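# Buckle a strap around a rolled mat

## Task

Wrap the strap around the rolled-up mat and fasten its buckle so that it stays closed.

## Robot and tools

Robot: two six-joint arms, left_arm and right_arm, each ending in a parallel two-finger gripper. The fingers point along the gripper's +z axis and close along its x axis. A block about 10 cm long sticks out from the wrist 3 axis toward the gripper's -y side and turns with the hand, so watch it near the mat and the other arm.

Frame: all hand positions, orientations and velocities are in the scene frame. Its origin sits at table height, midway between the nominal arm bases. +z is up, +x points out over the table, and left_arm is on the +y side. Camera image sides do not match the arm names. Calibrated bases: left_arm at (+0.035, +0.444, +0.013) m, right_arm at (-0.033, -0.388, +0.013) m, each turned slightly about z. end_effector_position is the point between the finger pads, in metres, and the fingertips reach 17.5 mm past it. Printed hand poses can be off by a few centimetres.

Row layout, used by execute_actions and move: one flat list of 18 numbers covering both arms, even if only one arm moves. First comes left_arm: six absolute joint angles in radians (shoulder pan, shoulder lift, elbow, wrist 1, wrist 2, wrist 3), then gripper position, force_limit and speed. Then right_arm follows with the same nine numbers. Joint ranges are ±6.283 rad, except the elbow at ±3.142. A target more than 0.010 rad beyond a range end, and farther out than the joint already is, is refused. A joint driven to its real end reports "joint sent to its limit".

Gripper numbers are each in [-1, 1]:
- position: +1 is fully open (50 mm gap), the pads meet near -0.65, and -1 closes until the object stops the fingers.
- force_limit: about 20 N per pad at -1, 102 N at 0 and 185 N at +1.
- speed: 20 mm/s at -1, 85 at 0 and 150 at +1.
To leave a gripper unchanged, repeat the three numbers you last sent. New force or speed values only take effect once position changes by at least 0.01.

execute_actions(actions, cameras): actions is a list of actions. Each action is a table of up to 15 rows, one row per 1/30 s step. A short table repeats its last row. Joint targets are limited to 3.14 rad/s, each step may move at most 0.651 rad from the measured angle, and hand speed is capped at 4 m/s. An empty actions list returns the full state and all camera images. cameras takes names (cam_high, cam_low, cam_front, cam_over, cam_left_wrist, cam_right_wrist), or ["all"], or [].

move(target, speed, blend, stop_force, zero, blocking, cameras): plans a joint-space path to absolute rows.
- target: one 18-number row, or a list of up to 15 rows sharing a 10 s budget.
- speed: peak rad/s of the joint with the farthest to go, 0.01 to 3.14, default 0.5. Give one value, or one per target.
- blend: in rad, how near the path passes intermediate targets. 0 means a full stop at each target.
- stop_force: 3 to 120 N, applied to both arms. An arm's path ends when its wrist sensor feels that much push against the motion. Use it with a slow speed when approaching contact, give every row the same gripper numbers, and leave it out when backing away from a contact.
- zero: default true, re-zeroes the sensor just before the move.
- blocking=false: returns after about 0.5 s while the move continues. It cannot be combined with stop_force.
The hand usually travels along a curve, and the path does not avoid obstacles. The result ends with a "move:" line: done, off_target, moving, held or fault, optionally with limits=held. Neither done nor off_target means the arm is touching something.

wait(seconds 0 to 10): lets time pass while each arm holds its last command. A running move continues during the wait.

stop(): brakes the running move. Braking needs room, and the fingers keep moving.

zoom_image(camera, region [x0, y0, x1, y1]): enlarges part of that camera's newest image. The region is in pixels with (0, 0) at the top left and is at most 504×504. Images are 896×504.

zero_wrist_force(arm): tares that arm's wrist sensor without moving it.

finished_scene(scene): pass the current scene's number. Call it only once the buckle holds with the robot let go, because the call is final.

Result lines:
- Joint positions, velocities and torques are listed per arm in joint order. Torque includes the arm's own weight and is positive toward larger angles.
- Joint targets shows what the drives are aiming at now. Resend these to hold an arm still.
- object_status: 0 moving, 1 stopped while opening, 2 holding something while closing (a real grip), 3 reached the commanded opening or pads met, so nothing is held.
- position_measured: the opening is roughly (250 - value) × 0.202 mm.
- Wrist force and Wrist torque are in the hand's own axes. A third line gives the peak since the last report.
- "joint command not followed" means the anti-collision check between the arms changed or held back targets.
- MOTOR HOT appears at 70 °C. At 85 °C the arm's brakes lock for 30 to 60 s.

Things to avoid:
- A torque fault triggers at 135 N m on the shoulder or elbow joints, or 25.2 N m on the wrist joints.
- An outside force near 150 N (±25) on an arm also faults it.
- Either fault freezes the arm for 10 s and lets it yield to the contact. If a grip pins the arm after a fault, release the grip first.
- The arms are stiff, so commanding even slightly past a firm contact can fault. Approach slowly and use stop_force.
- Keep the arms, and each gripper's fingers, off the other arm. Pressing between the arms can fail the scene.
- Do not strike the table or heavy objects.
- Do not drop the mat or strap, let go of them while they are moving, or leave anything off the table, which fails the task.
- Loose objects may get nudged by outside pushes, so re-check with the cameras.

Each tool is called after "Emit:" by a JSON object that holds its "fn" and its "kwargs".

## Session

Emit:
{"fn": "execute_actions", "kwargs": {"actions": []}}

Scene clock: 0.00 s.
left_arm: end_effector_position=(+0.8428, +0.2902, +0.1138) position_measured=3 object_status=3 end_effector_quat_wxyz=(+0.025, +0.985, +0.112, +0.126) | right_arm: end_effector_position=(+0.5677, -0.4365, +0.3374) position_measured=3 object_status=3 end_effector_quat_wxyz=(+0.049, +0.980, -0.079, +0.176)
Joint positions: left_arm=[-0.322 -0.834 1.227 -2.21 -1.497 0.98] | right_arm=[3.428 -1.6 -1.673 -1.127 1.371 1.929]
Joint velocities: within noise
Joint torques (N m): no reading
Motor temperatures (°C): left_arm=[29 37 36 34 39 35] | right_arm=[44 40 26 30 49 43]
Wrist force (N): no reading
Wrist torque (N m): no reading
Wrist force, peak (N): no reading
Joint targets: left_arm=[-0.322 -0.834 1.227 -2.210 -1.497 0.980] | right_arm=[3.428 -1.600 -1.673 -1.127 1.371 1.929]
Tool commands: left_gripper/position=+1.0 left_gripper/force_limit=+1.0 left_gripper/speed=+1.0 right_gripper/position=+1.0 right_gripper/force_limit=+1.0 right_gripper/speed=+1.0

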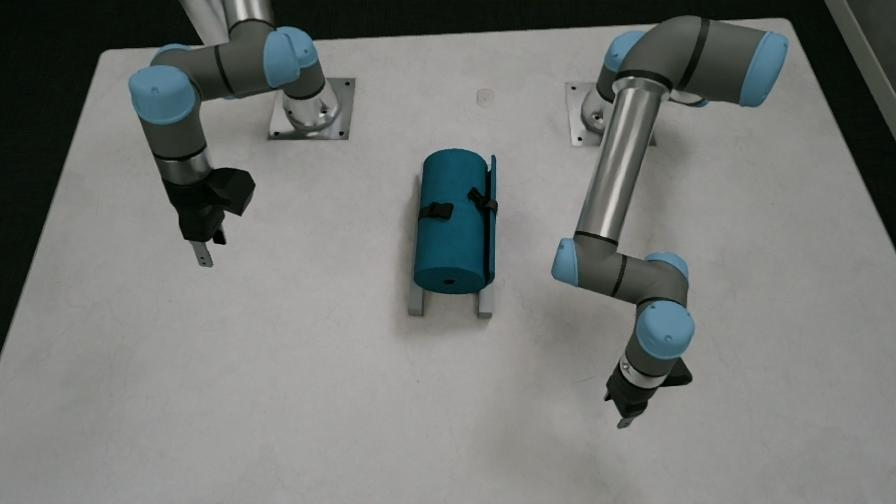

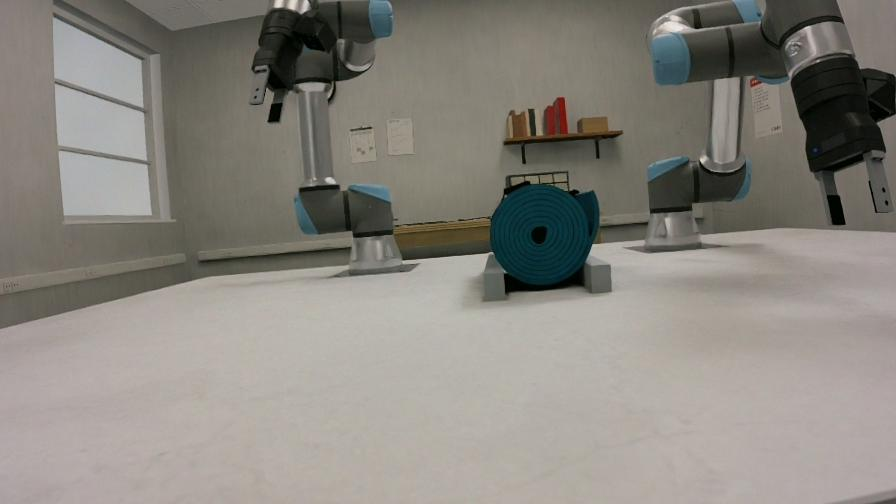

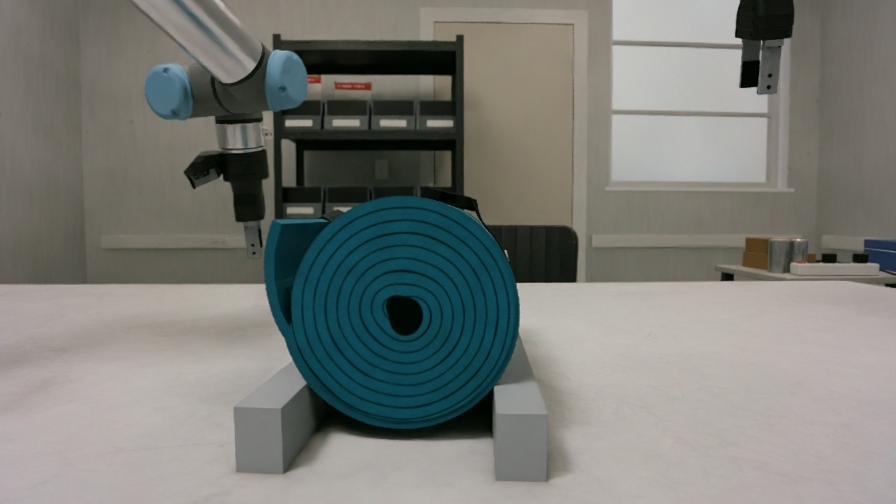

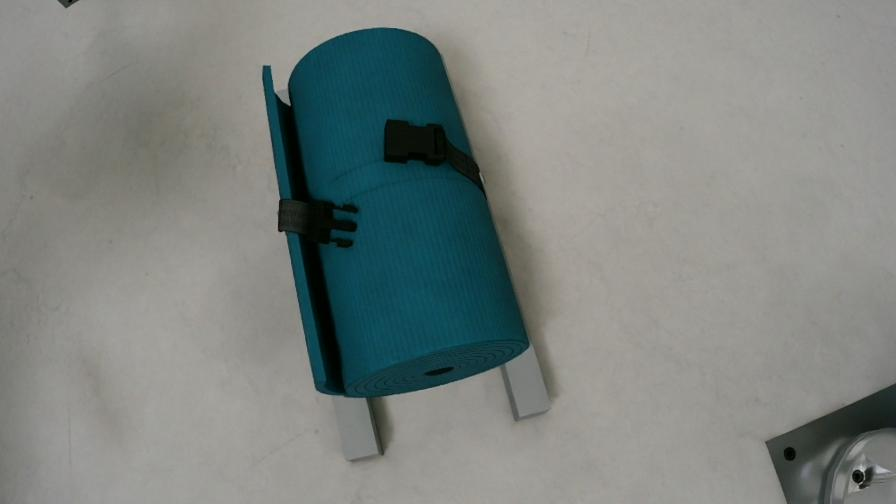

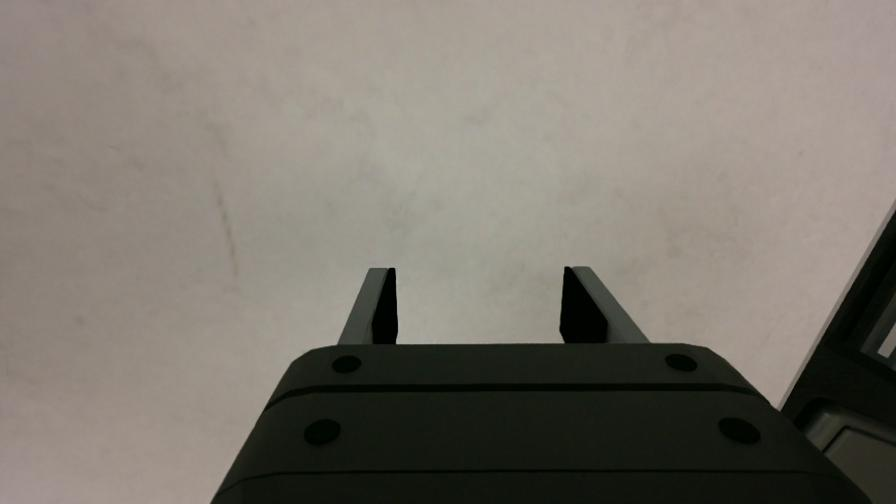

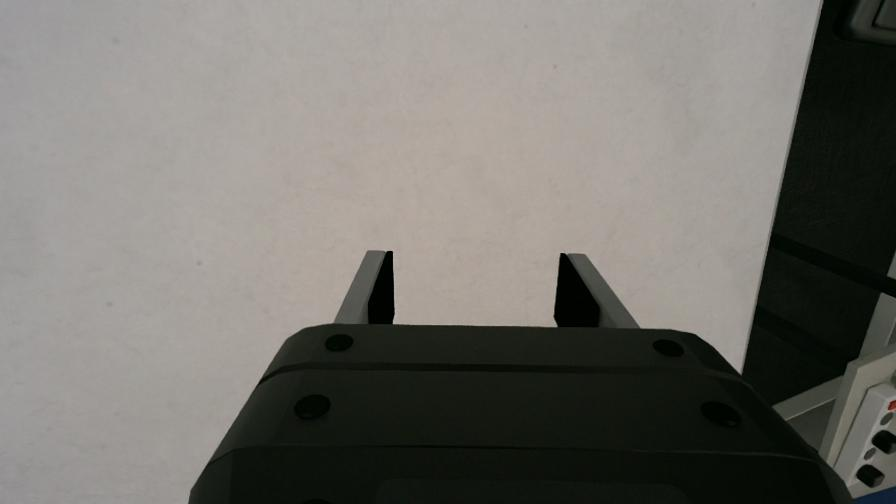

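Emit:
{"fn": "zoom_image", "kwargs": {"camera": "cam_over", "region": [250, 90, 530, 280]}}

Emit:
{"fn": "zoom_image", "kwargs": {"camera": "cam_high", "region": [390, 130, 540, 330]}}

Emit:
{"fn": "zoom_image", "kwargs": {"camera": "cam_front", "region": [230, 170, 550, 350]}}

Emit:
{"fn": "zoom_image", "kwargs": {"camera": "cam_low", "region": [470, 160, 630, 310]}}

Scaled by 1.800.

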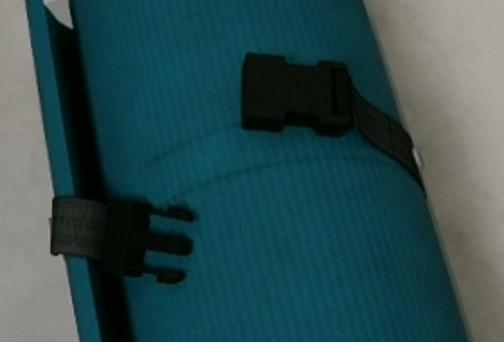

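Scaled by 2.520.

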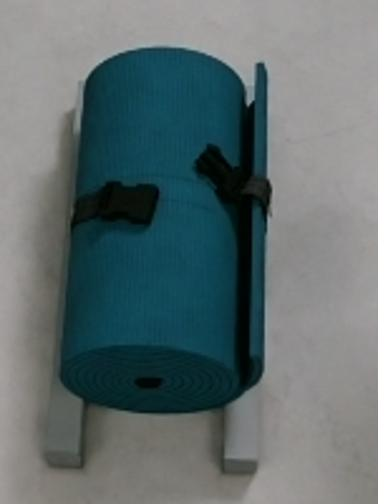

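Scaled by 1.575.

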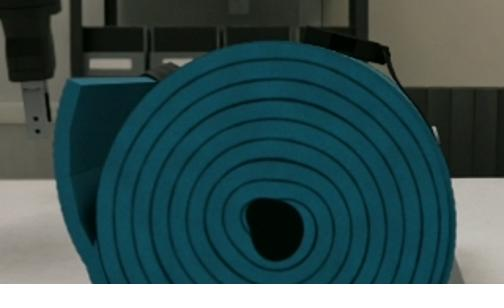

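Scaled by 3.150.

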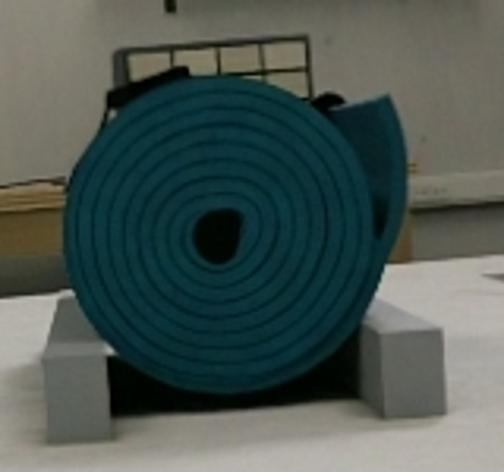

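Emit:
{"fn": "move", "kwargs": {"target": [-1.252,-1.510,1.537,-1.598,-1.571,0.267,1,-0.8,-0.5,3.969,-1.193,-1.977,-1.543,1.571,-0.799,1,-0.8,-0.5], "speed": 1.0, "cameras": ["all"]}}

Scene clock: 58.80 s.
left_arm: end_effector_position=(+0.3003, -0.0205, +0.3297) position_measured=3 object_status=3 end_effector_quat_wxyz=(+0.000, +1.000, +0.000, +0.000) | right_arm: end_effector_position=(+0.2996, -0.2500, +0.2999) position_measured=3 object_status=3 end_effector_quat_wxyz=(+0.000, +0.001, +1.000, +0.000)
Joint positions: left_arm=[-1.252 -1.51 1.537 -1.598 -1.571 0.267] | right_arm=[3.969 -1.193 -1.977 -1.543 1.571 -0.799]
Joint torques (N m): left_arm=[3.94 -24.16 -31.65 -5.3 1.76 2.09] | right_arm=[-5.49 -2.42 34.47 4.24 -2.77 -0.85]
Wrist force (N): left_arm=[-0.1 0.4 0.0] | right_arm=[0.1 0.6 -0.2]
Wrist torque (N m): left_arm=[0.08 0.00 -0.02] | right_arm=[0.12 -0.11 0.14]
Wrist force, peak (N): left_arm=[1.6 -2.2 1.0] | right_arm=[0.8 1.1 0.4]
Joint targets: left_arm=[-1.252 -1.510 1.537 -1.598 -1.571 0.267] | right_arm=[3.969 -1.193 -1.977 -1.543 1.571 -0.799]
move: done

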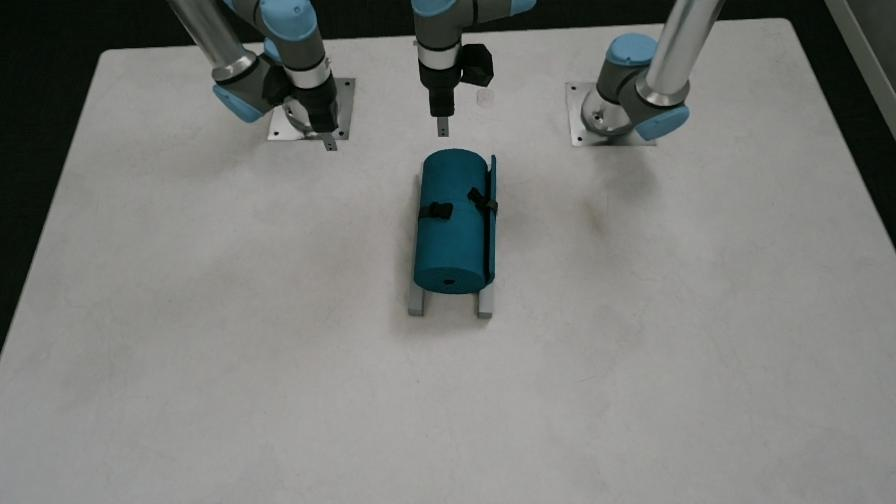

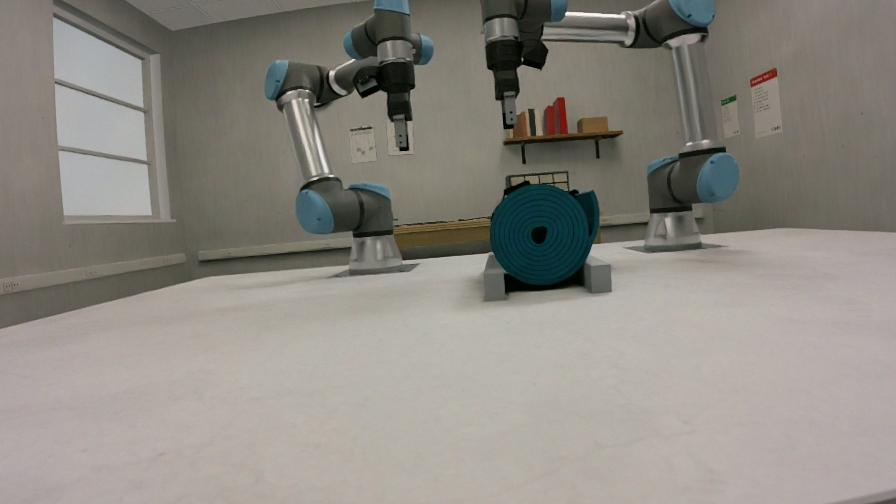

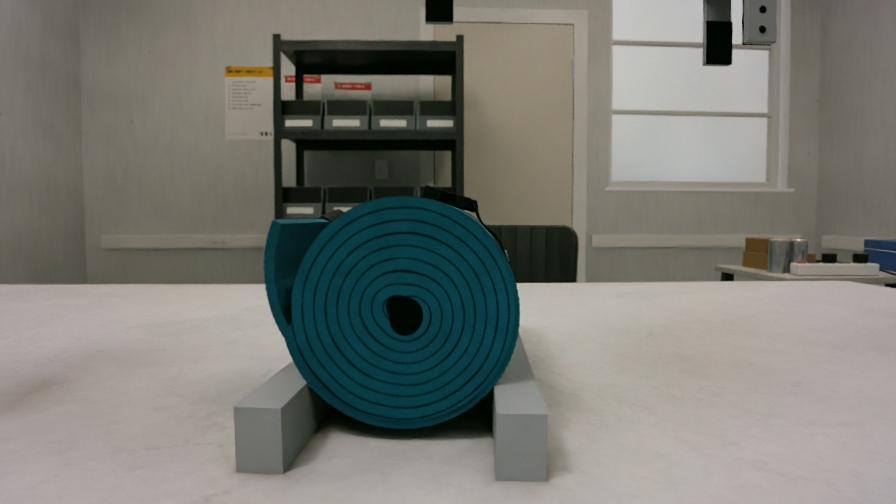

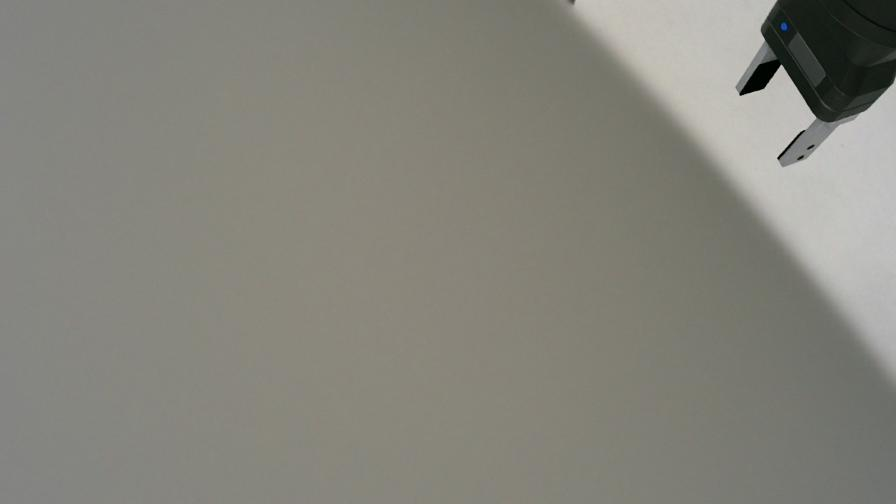

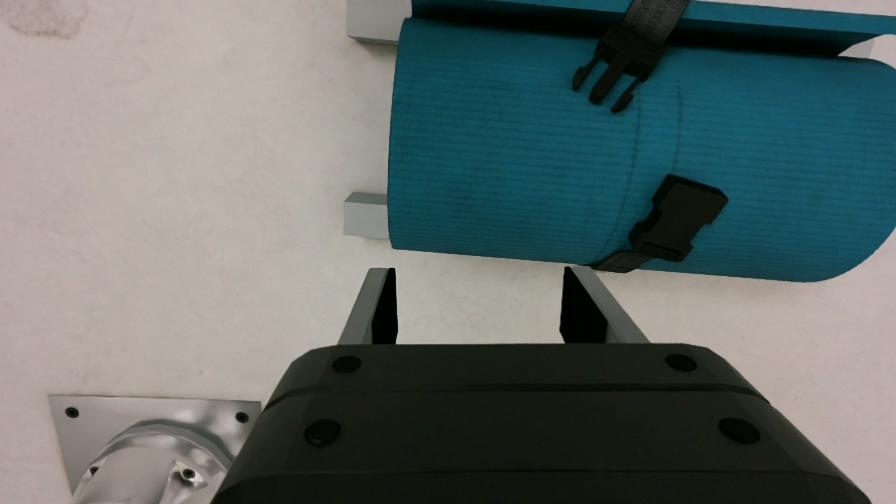

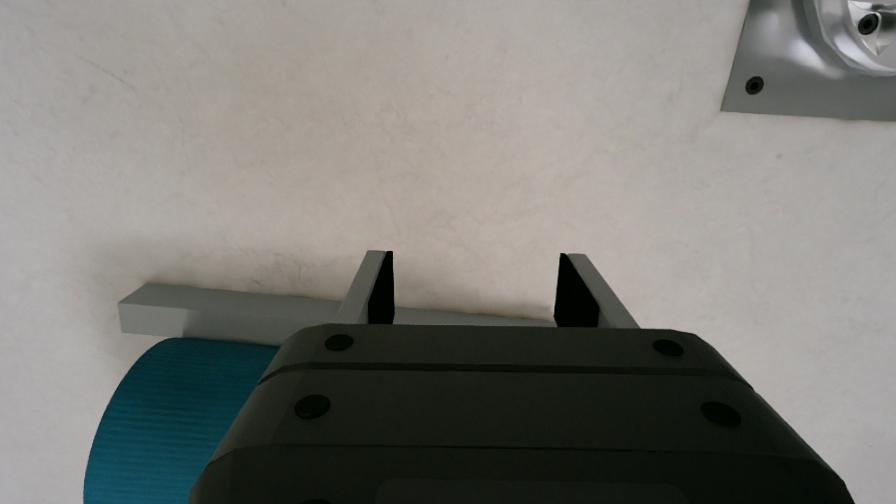

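Emit:
{"fn": "zoom_image", "kwargs": {"camera": "cam_left_wrist", "region": [550, 0, 750, 280]}}

Scaled by 1.800.

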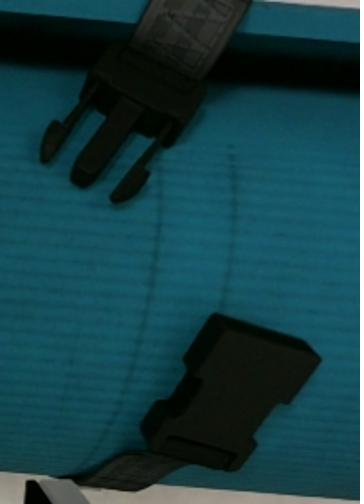

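Emit:
{"fn": "move", "kwargs": {"target": [-0.688,-1.5126,1.9805,-2.2512,-2.1367,1.188,1,-0.8,-0.5,3.9001,-1.5559,-2.2756,-0.1819,1.871,-0.339,1,-0.8,-0.5], "speed": 0.8, "cameras": ["all"]}}

Scene clock: 118.63 s.
left_arm: end_effector_position=(+0.4143, +0.0900, +0.2298) position_measured=3 object_status=3 end_effector_quat_wxyz=(+0.289, +0.934, -0.199, -0.062) | right_arm: end_effector_position=(+0.4093, -0.0878, +0.2251) position_measured=3 object_status=3 end_effector_quat_wxyz=(+0.077, +0.194, +0.910, +0.358)
Joint positions: left_arm=[-0.688 -1.513 1.98 -2.251 -2.137 1.188] | right_arm=[3.9 -1.556 -2.276 -0.182 1.871 -0.339]
Joint torques (N m): left_arm=[1.2 -35.7 -26.48 -2.37 -1.11 0.01] | right_arm=[7.1 26.44 29.25 5.57 -2.24 -0.18]
Wrist force (N): left_arm=[-0.3 -1.1 0.9] | right_arm=[-1.2 -0.1 0.2]
Wrist torque (N m): left_arm=[-0.14 0.11 -0.07] | right_arm=[-0.05 0.27 -0.19]
Wrist force, peak (N): left_arm=[-0.2 -2.9 0.5] | right_arm=[0.7 -0.7 -1.1]
Joint targets: left_arm=[-0.688 -1.513 1.980 -2.251 -2.137 1.188] | right_arm=[3.900 -1.556 -2.276 -0.182 1.871 -0.339]
move: done

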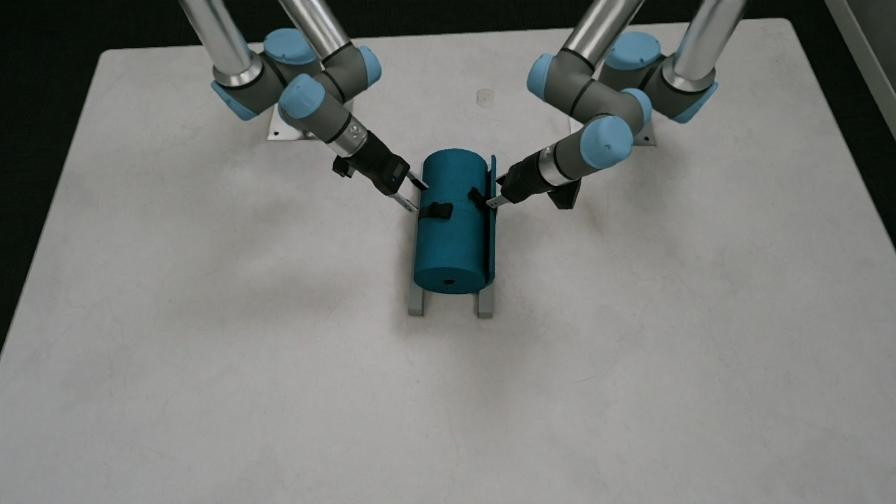

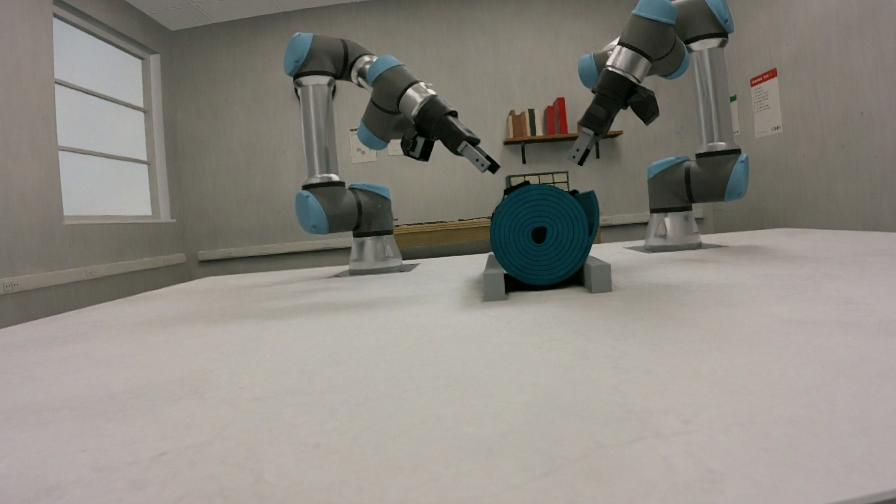

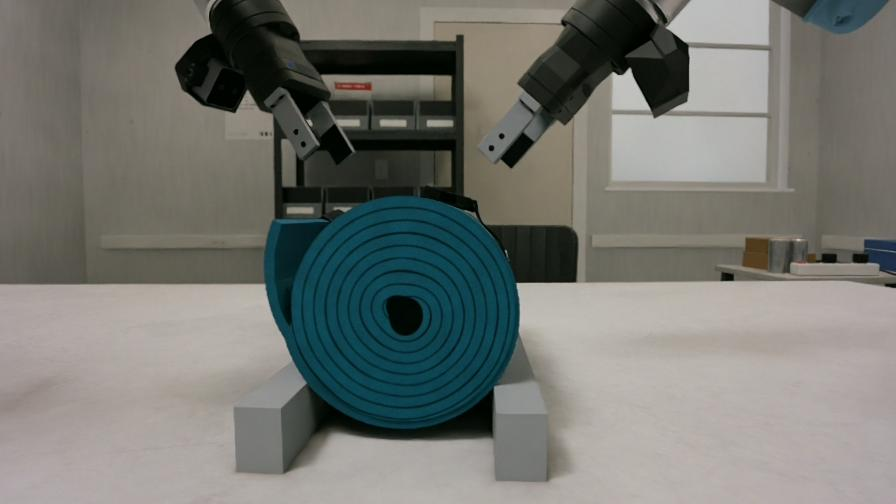

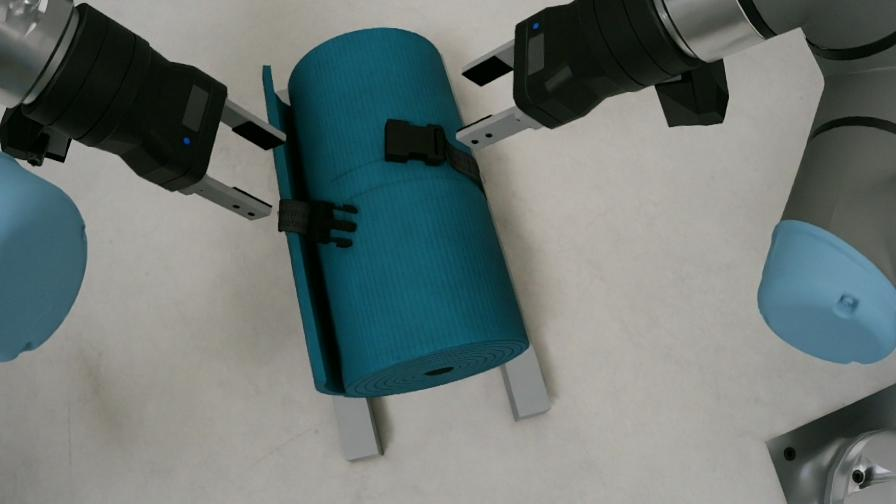

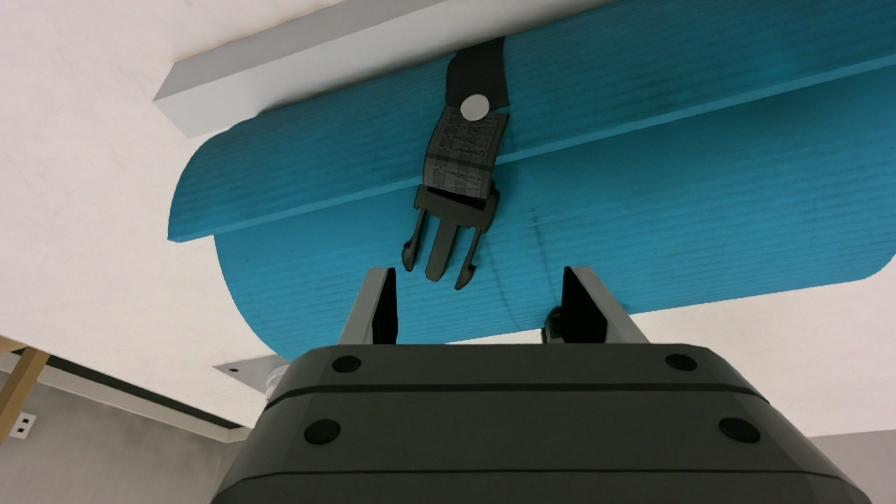

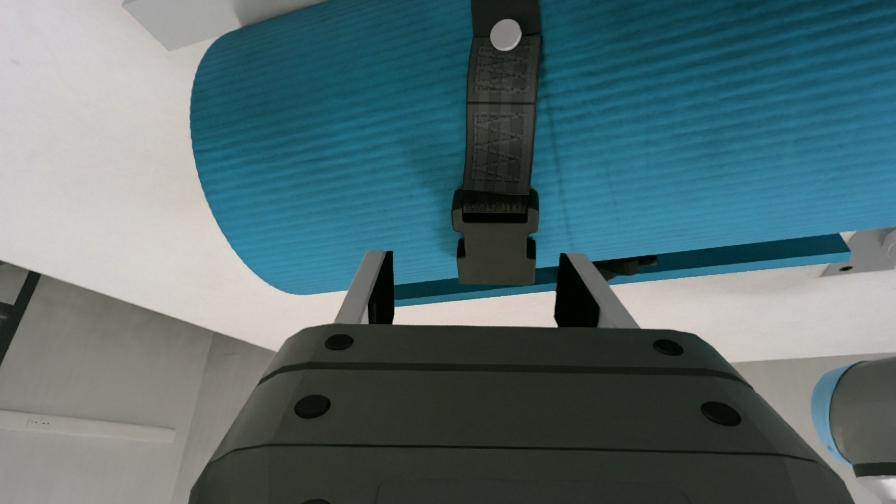

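Emit:
{"fn": "move", "kwargs": {"target": [-0.721,-1.467,2.0496,-2.3863,-2.1294,1.340,1,-0.8,-0.5,3.9518,-1.652,-2.2975,-0.0524,1.8377,-0.298,1,-0.8,-0.5], "speed": 0.3, "stop_force": 10, "cameras": ["cam_front","cam_over","cam_left_wrist","cam_right_wrist"]}}

Scene clock: 145.77 s.
left_arm: end_effector_position=(+0.4042, +0.0782, +0.1914) position_measured=3 object_status=3 end_effector_quat_wxyz=(+0.294, +0.911, -0.286, -0.034) | right_arm: end_effector_position=(+0.4079, -0.0628, +0.1909) position_measured=3 object_status=3 end_effector_quat_wxyz=(+0.077, +0.194, +0.910, +0.359)
Joint positions: left_arm=[-0.721 -1.467 2.05 -2.386 -2.129 1.34] | right_arm=[3.952 -1.652 -2.298 -0.052 1.838 -0.298]
Joint torques (N m): left_arm=[9.27 -37.5 -26.45 -5.3 -2.69 2.32] | right_arm=[-7.42 27.6 27.21 5.25 3.07 -1.33]
Wrist force (N): left_arm=[-0.4 -1.2 0.8] | right_arm=[-0.9 0.0 0.3]
Wrist torque (N m): left_arm=[-0.16 0.12 -0.07] | right_arm=[-0.04 0.24 -0.28]
Wrist force, peak (N): left_arm=[-0.4 -1.5 2.1] | right_arm=[-1.4 0.4 -1.1]
Joint targets: left_arm=[-0.721 -1.467 2.050 -2.386 -2.129 1.340] | right_arm=[3.952 -1.652 -2.297 -0.052 1.838 -0.298]
move: done
Images, in order (width x height): cam_front 896x504, cam_over 896x504, cam_left_wrist 896x504, cam_right_wrist 896x504.

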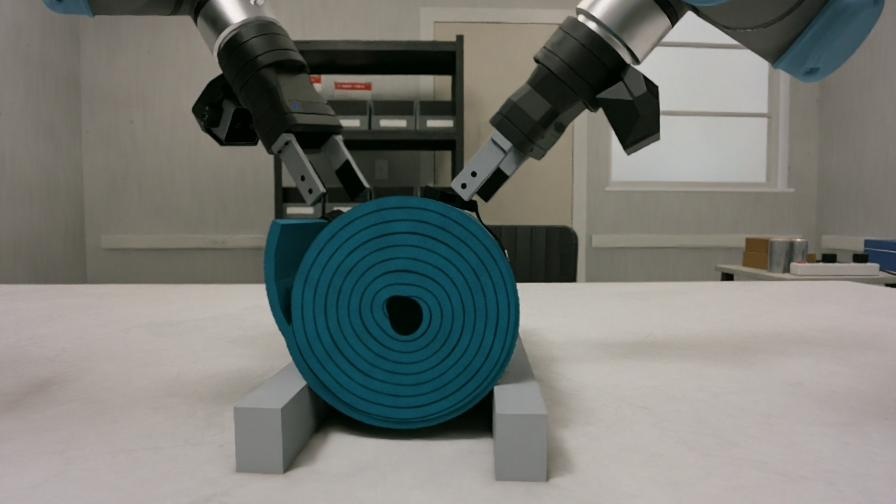

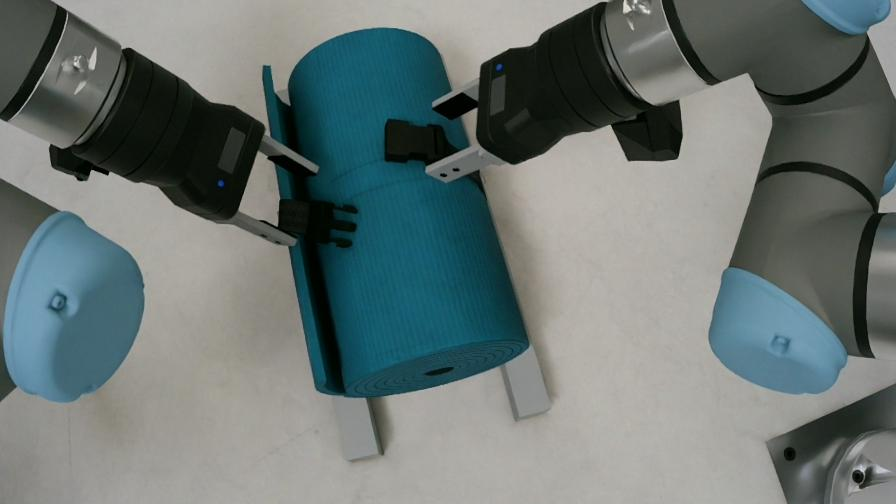

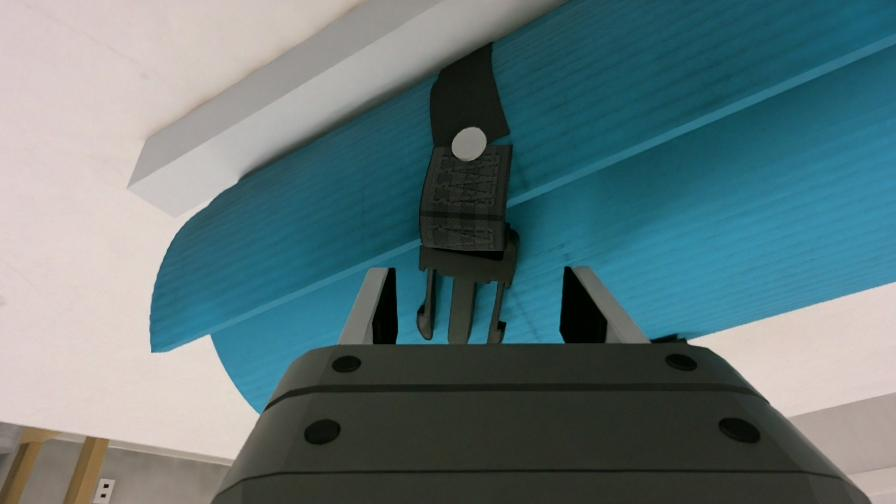

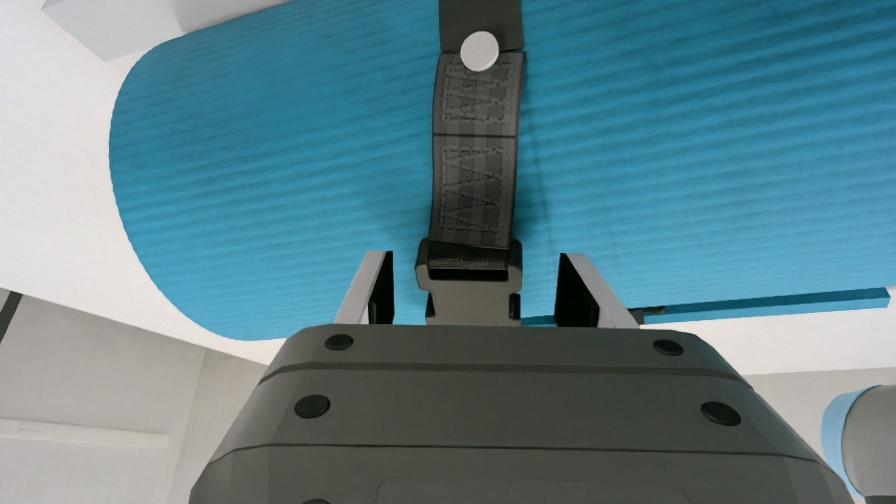

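Emit:
{"fn": "move", "kwargs": {"target": [-0.747,-1.4333,2.0844,-2.4706,-2.1231,1.310,1,-0.8,-0.5,3.9584,-1.7125,-2.2914,0.0035,1.8333,-0.2927,1,-0.8,-0.5], "speed": 0.15, "stop_force": 6, "cameras": ["cam_front","cam_over","cam_left_wrist","cam_right_wrist"]}}

Scene clock: 171.80 s.
left_arm: end_effector_position=(+0.3974, +0.0689, +0.1706) position_measured=3 object_status=3 end_effector_quat_wxyz=(+0.294, +0.911, -0.286, -0.034) | right_arm: end_effector_position=(+0.4109, -0.0582, +0.1824) position_measured=3 object_status=3 end_effector_quat_wxyz=(+0.077, +0.194, +0.910, +0.359)
Joint positions: left_arm=[-0.745 -1.435 2.082 -2.465 -2.124 1.312] | right_arm=[3.955 -1.682 -2.294 -0.024 1.836 -0.295]
Joint torques (N m): left_arm=[8.67 -28.21 -15.57 -5.1 -2.4 -0.27] | right_arm=[-6.47 11.37 7.69 4.94 2.92 -0.91]
Wrist force (N): left_arm=[-0.1 0.5 -4.3] | right_arm=[-0.8 -0.1 -4.0]
Wrist torque (N m): left_arm=[-0.18 -0.01 -0.21] | right_arm=[0.05 0.40 -0.31]
Wrist force, peak (N): left_arm=[2.1 4.2 -15.8] | right_arm=[3.9 -3.5 -37.4]
Joint targets: left_arm=[-0.745 -1.435 2.082 -2.465 -2.124 1.312] | right_arm=[3.955 -1.682 -2.294 -0.024 1.836 -0.295]
move: contact (left_arm, right_arm); right_arm: the shoulder lift is farthest, 0.030 rad from its target
Images, in order (width x height): cam_front 896x504, cam_over 896x504, cam_left_wrist 896x504, cam_right_wrist 896x504.

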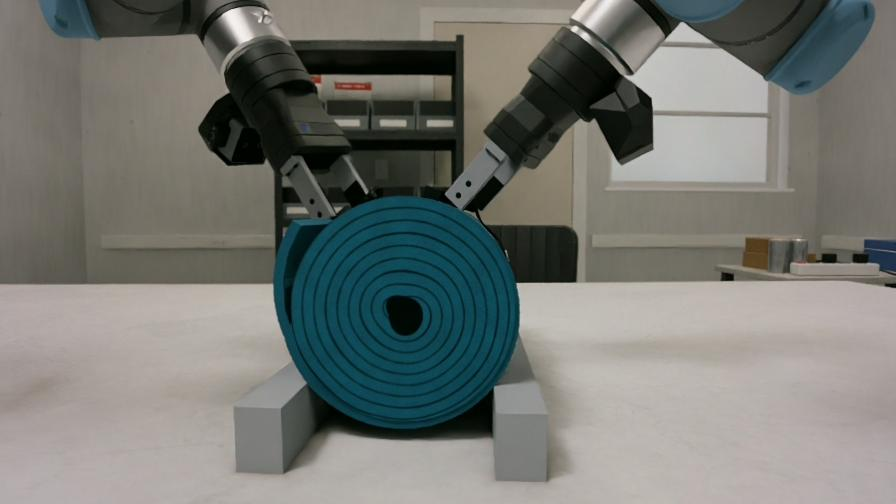

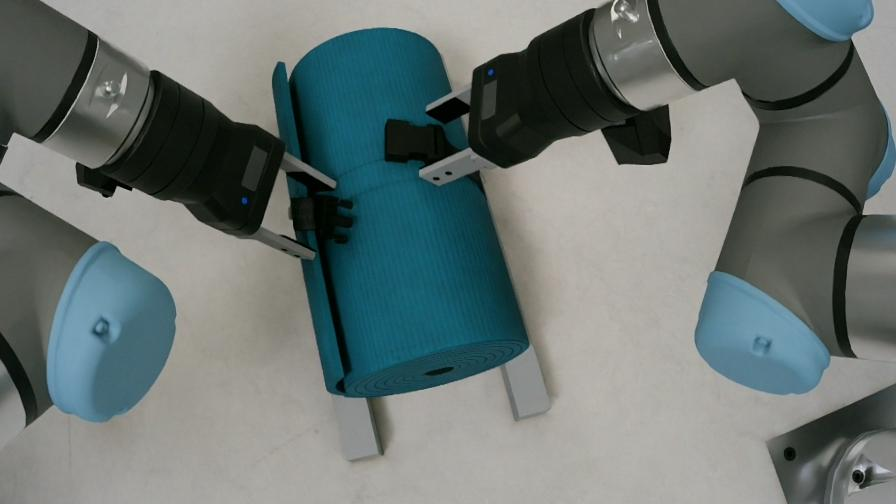

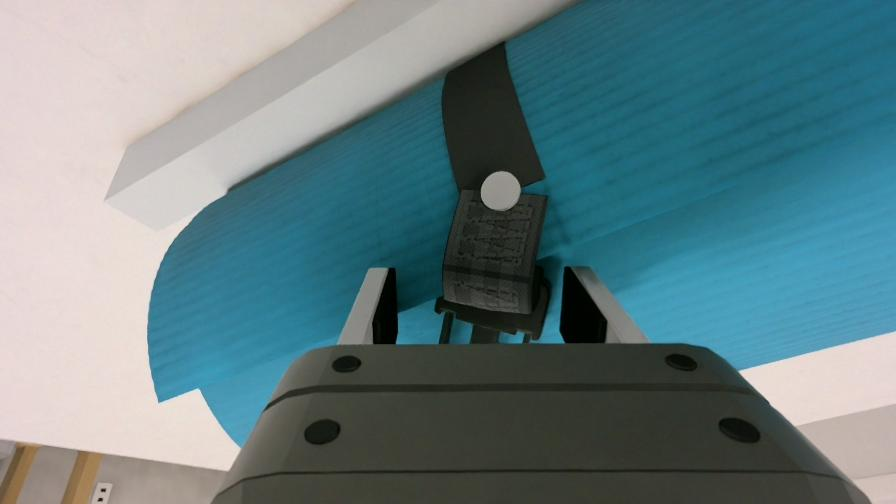

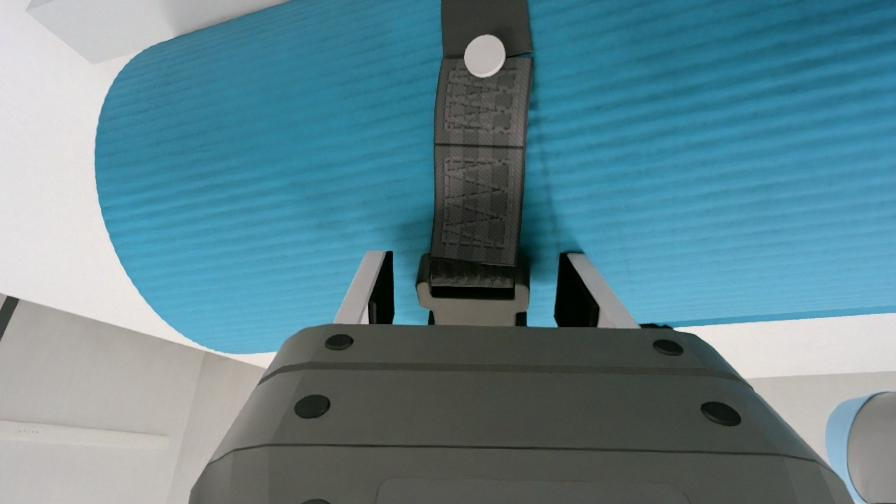

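Emit:
{"fn": "move", "kwargs": {"target": [-0.745,-1.435,2.082,-2.465,-2.124,1.312,-1,-0.9,-1,3.955,-1.682,-2.294,-0.024,1.836,-0.295,-1,-0.9,-1], "cameras": ["cam_front","cam_over","cam_left_wrist","cam_right_wrist"]}}

Scene clock: 177.37 s.
left_arm: end_effector_position=(+0.3975, +0.0690, +0.1705) position_measured=136 object_status=0 end_effector_quat_wxyz=(+0.294, +0.911, -0.286, -0.034) | right_arm: end_effector_position=(+0.4110, -0.0580, +0.1829) position_measured=83 object_status=2 end_effector_quat_wxyz=(+0.077, +0.194, +0.910, +0.359)
Joint positions: left_arm=[-0.745 -1.435 2.082 -2.465 -2.124 1.312] | right_arm=[3.955 -1.682 -2.294 -0.024 1.836 -0.295]
Joint torques (N m): left_arm=[-7.55 -17.72 -15.09 -0.53 1.78 2.07] | right_arm=[-7.28 32.71 26.67 5.14 -1.26 1.31]
Wrist force (N): left_arm=[-4.4 2.7 -37.3] | right_arm=[-1.3 0.0 0.5]
Wrist torque (N m): left_arm=[-0.10 -0.40 -0.16] | right_arm=[-0.02 0.30 -0.30]
Wrist force, peak (N): left_arm=[-4.4 2.8 -37.5] | right_arm=[-0.9 -0.1 -4.4]
Joint targets: left_arm=[-0.745 -1.435 2.082 -2.465 -2.124 1.312] | right_arm=[3.955 -1.682 -2.294 -0.024 1.836 -0.295]
move: done
Images, in order (width x height): cam_front 896x504, cam_over 896x504, cam_left_wrist 896x504, cam_right_wrist 896x504.

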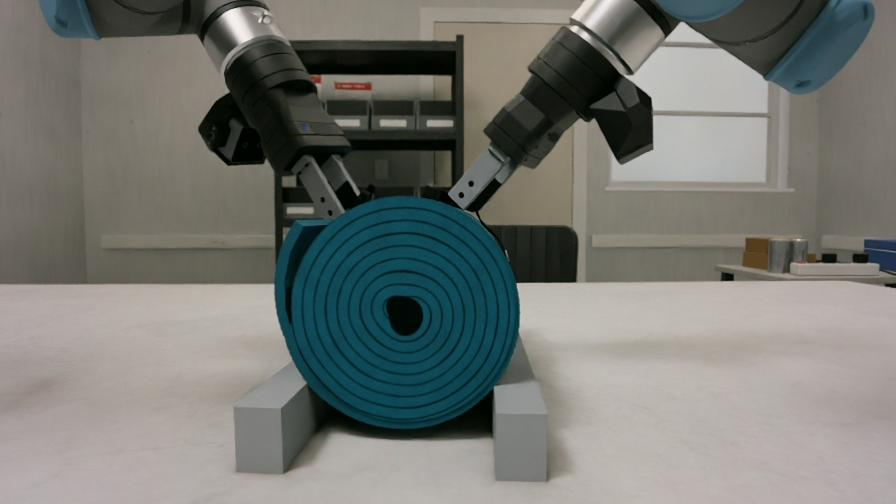

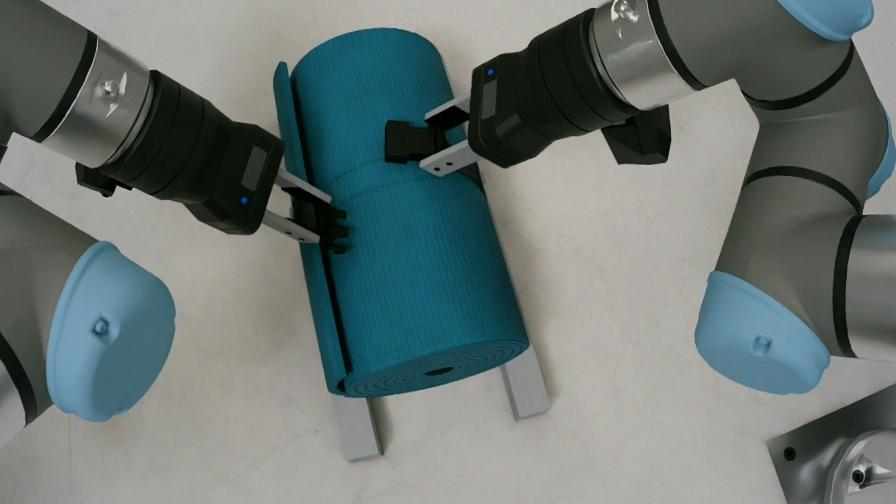

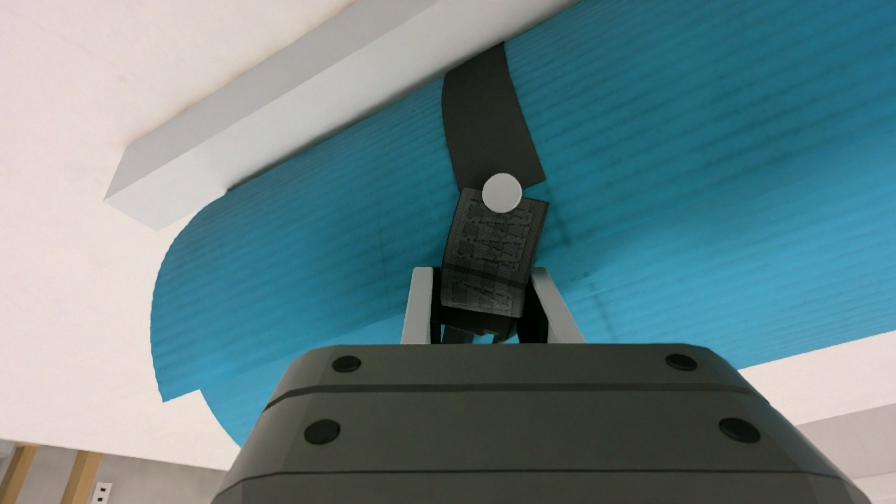

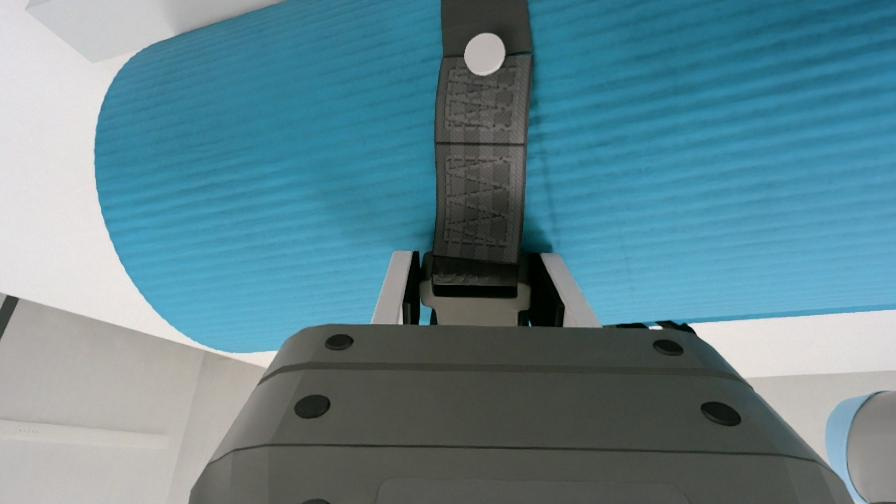

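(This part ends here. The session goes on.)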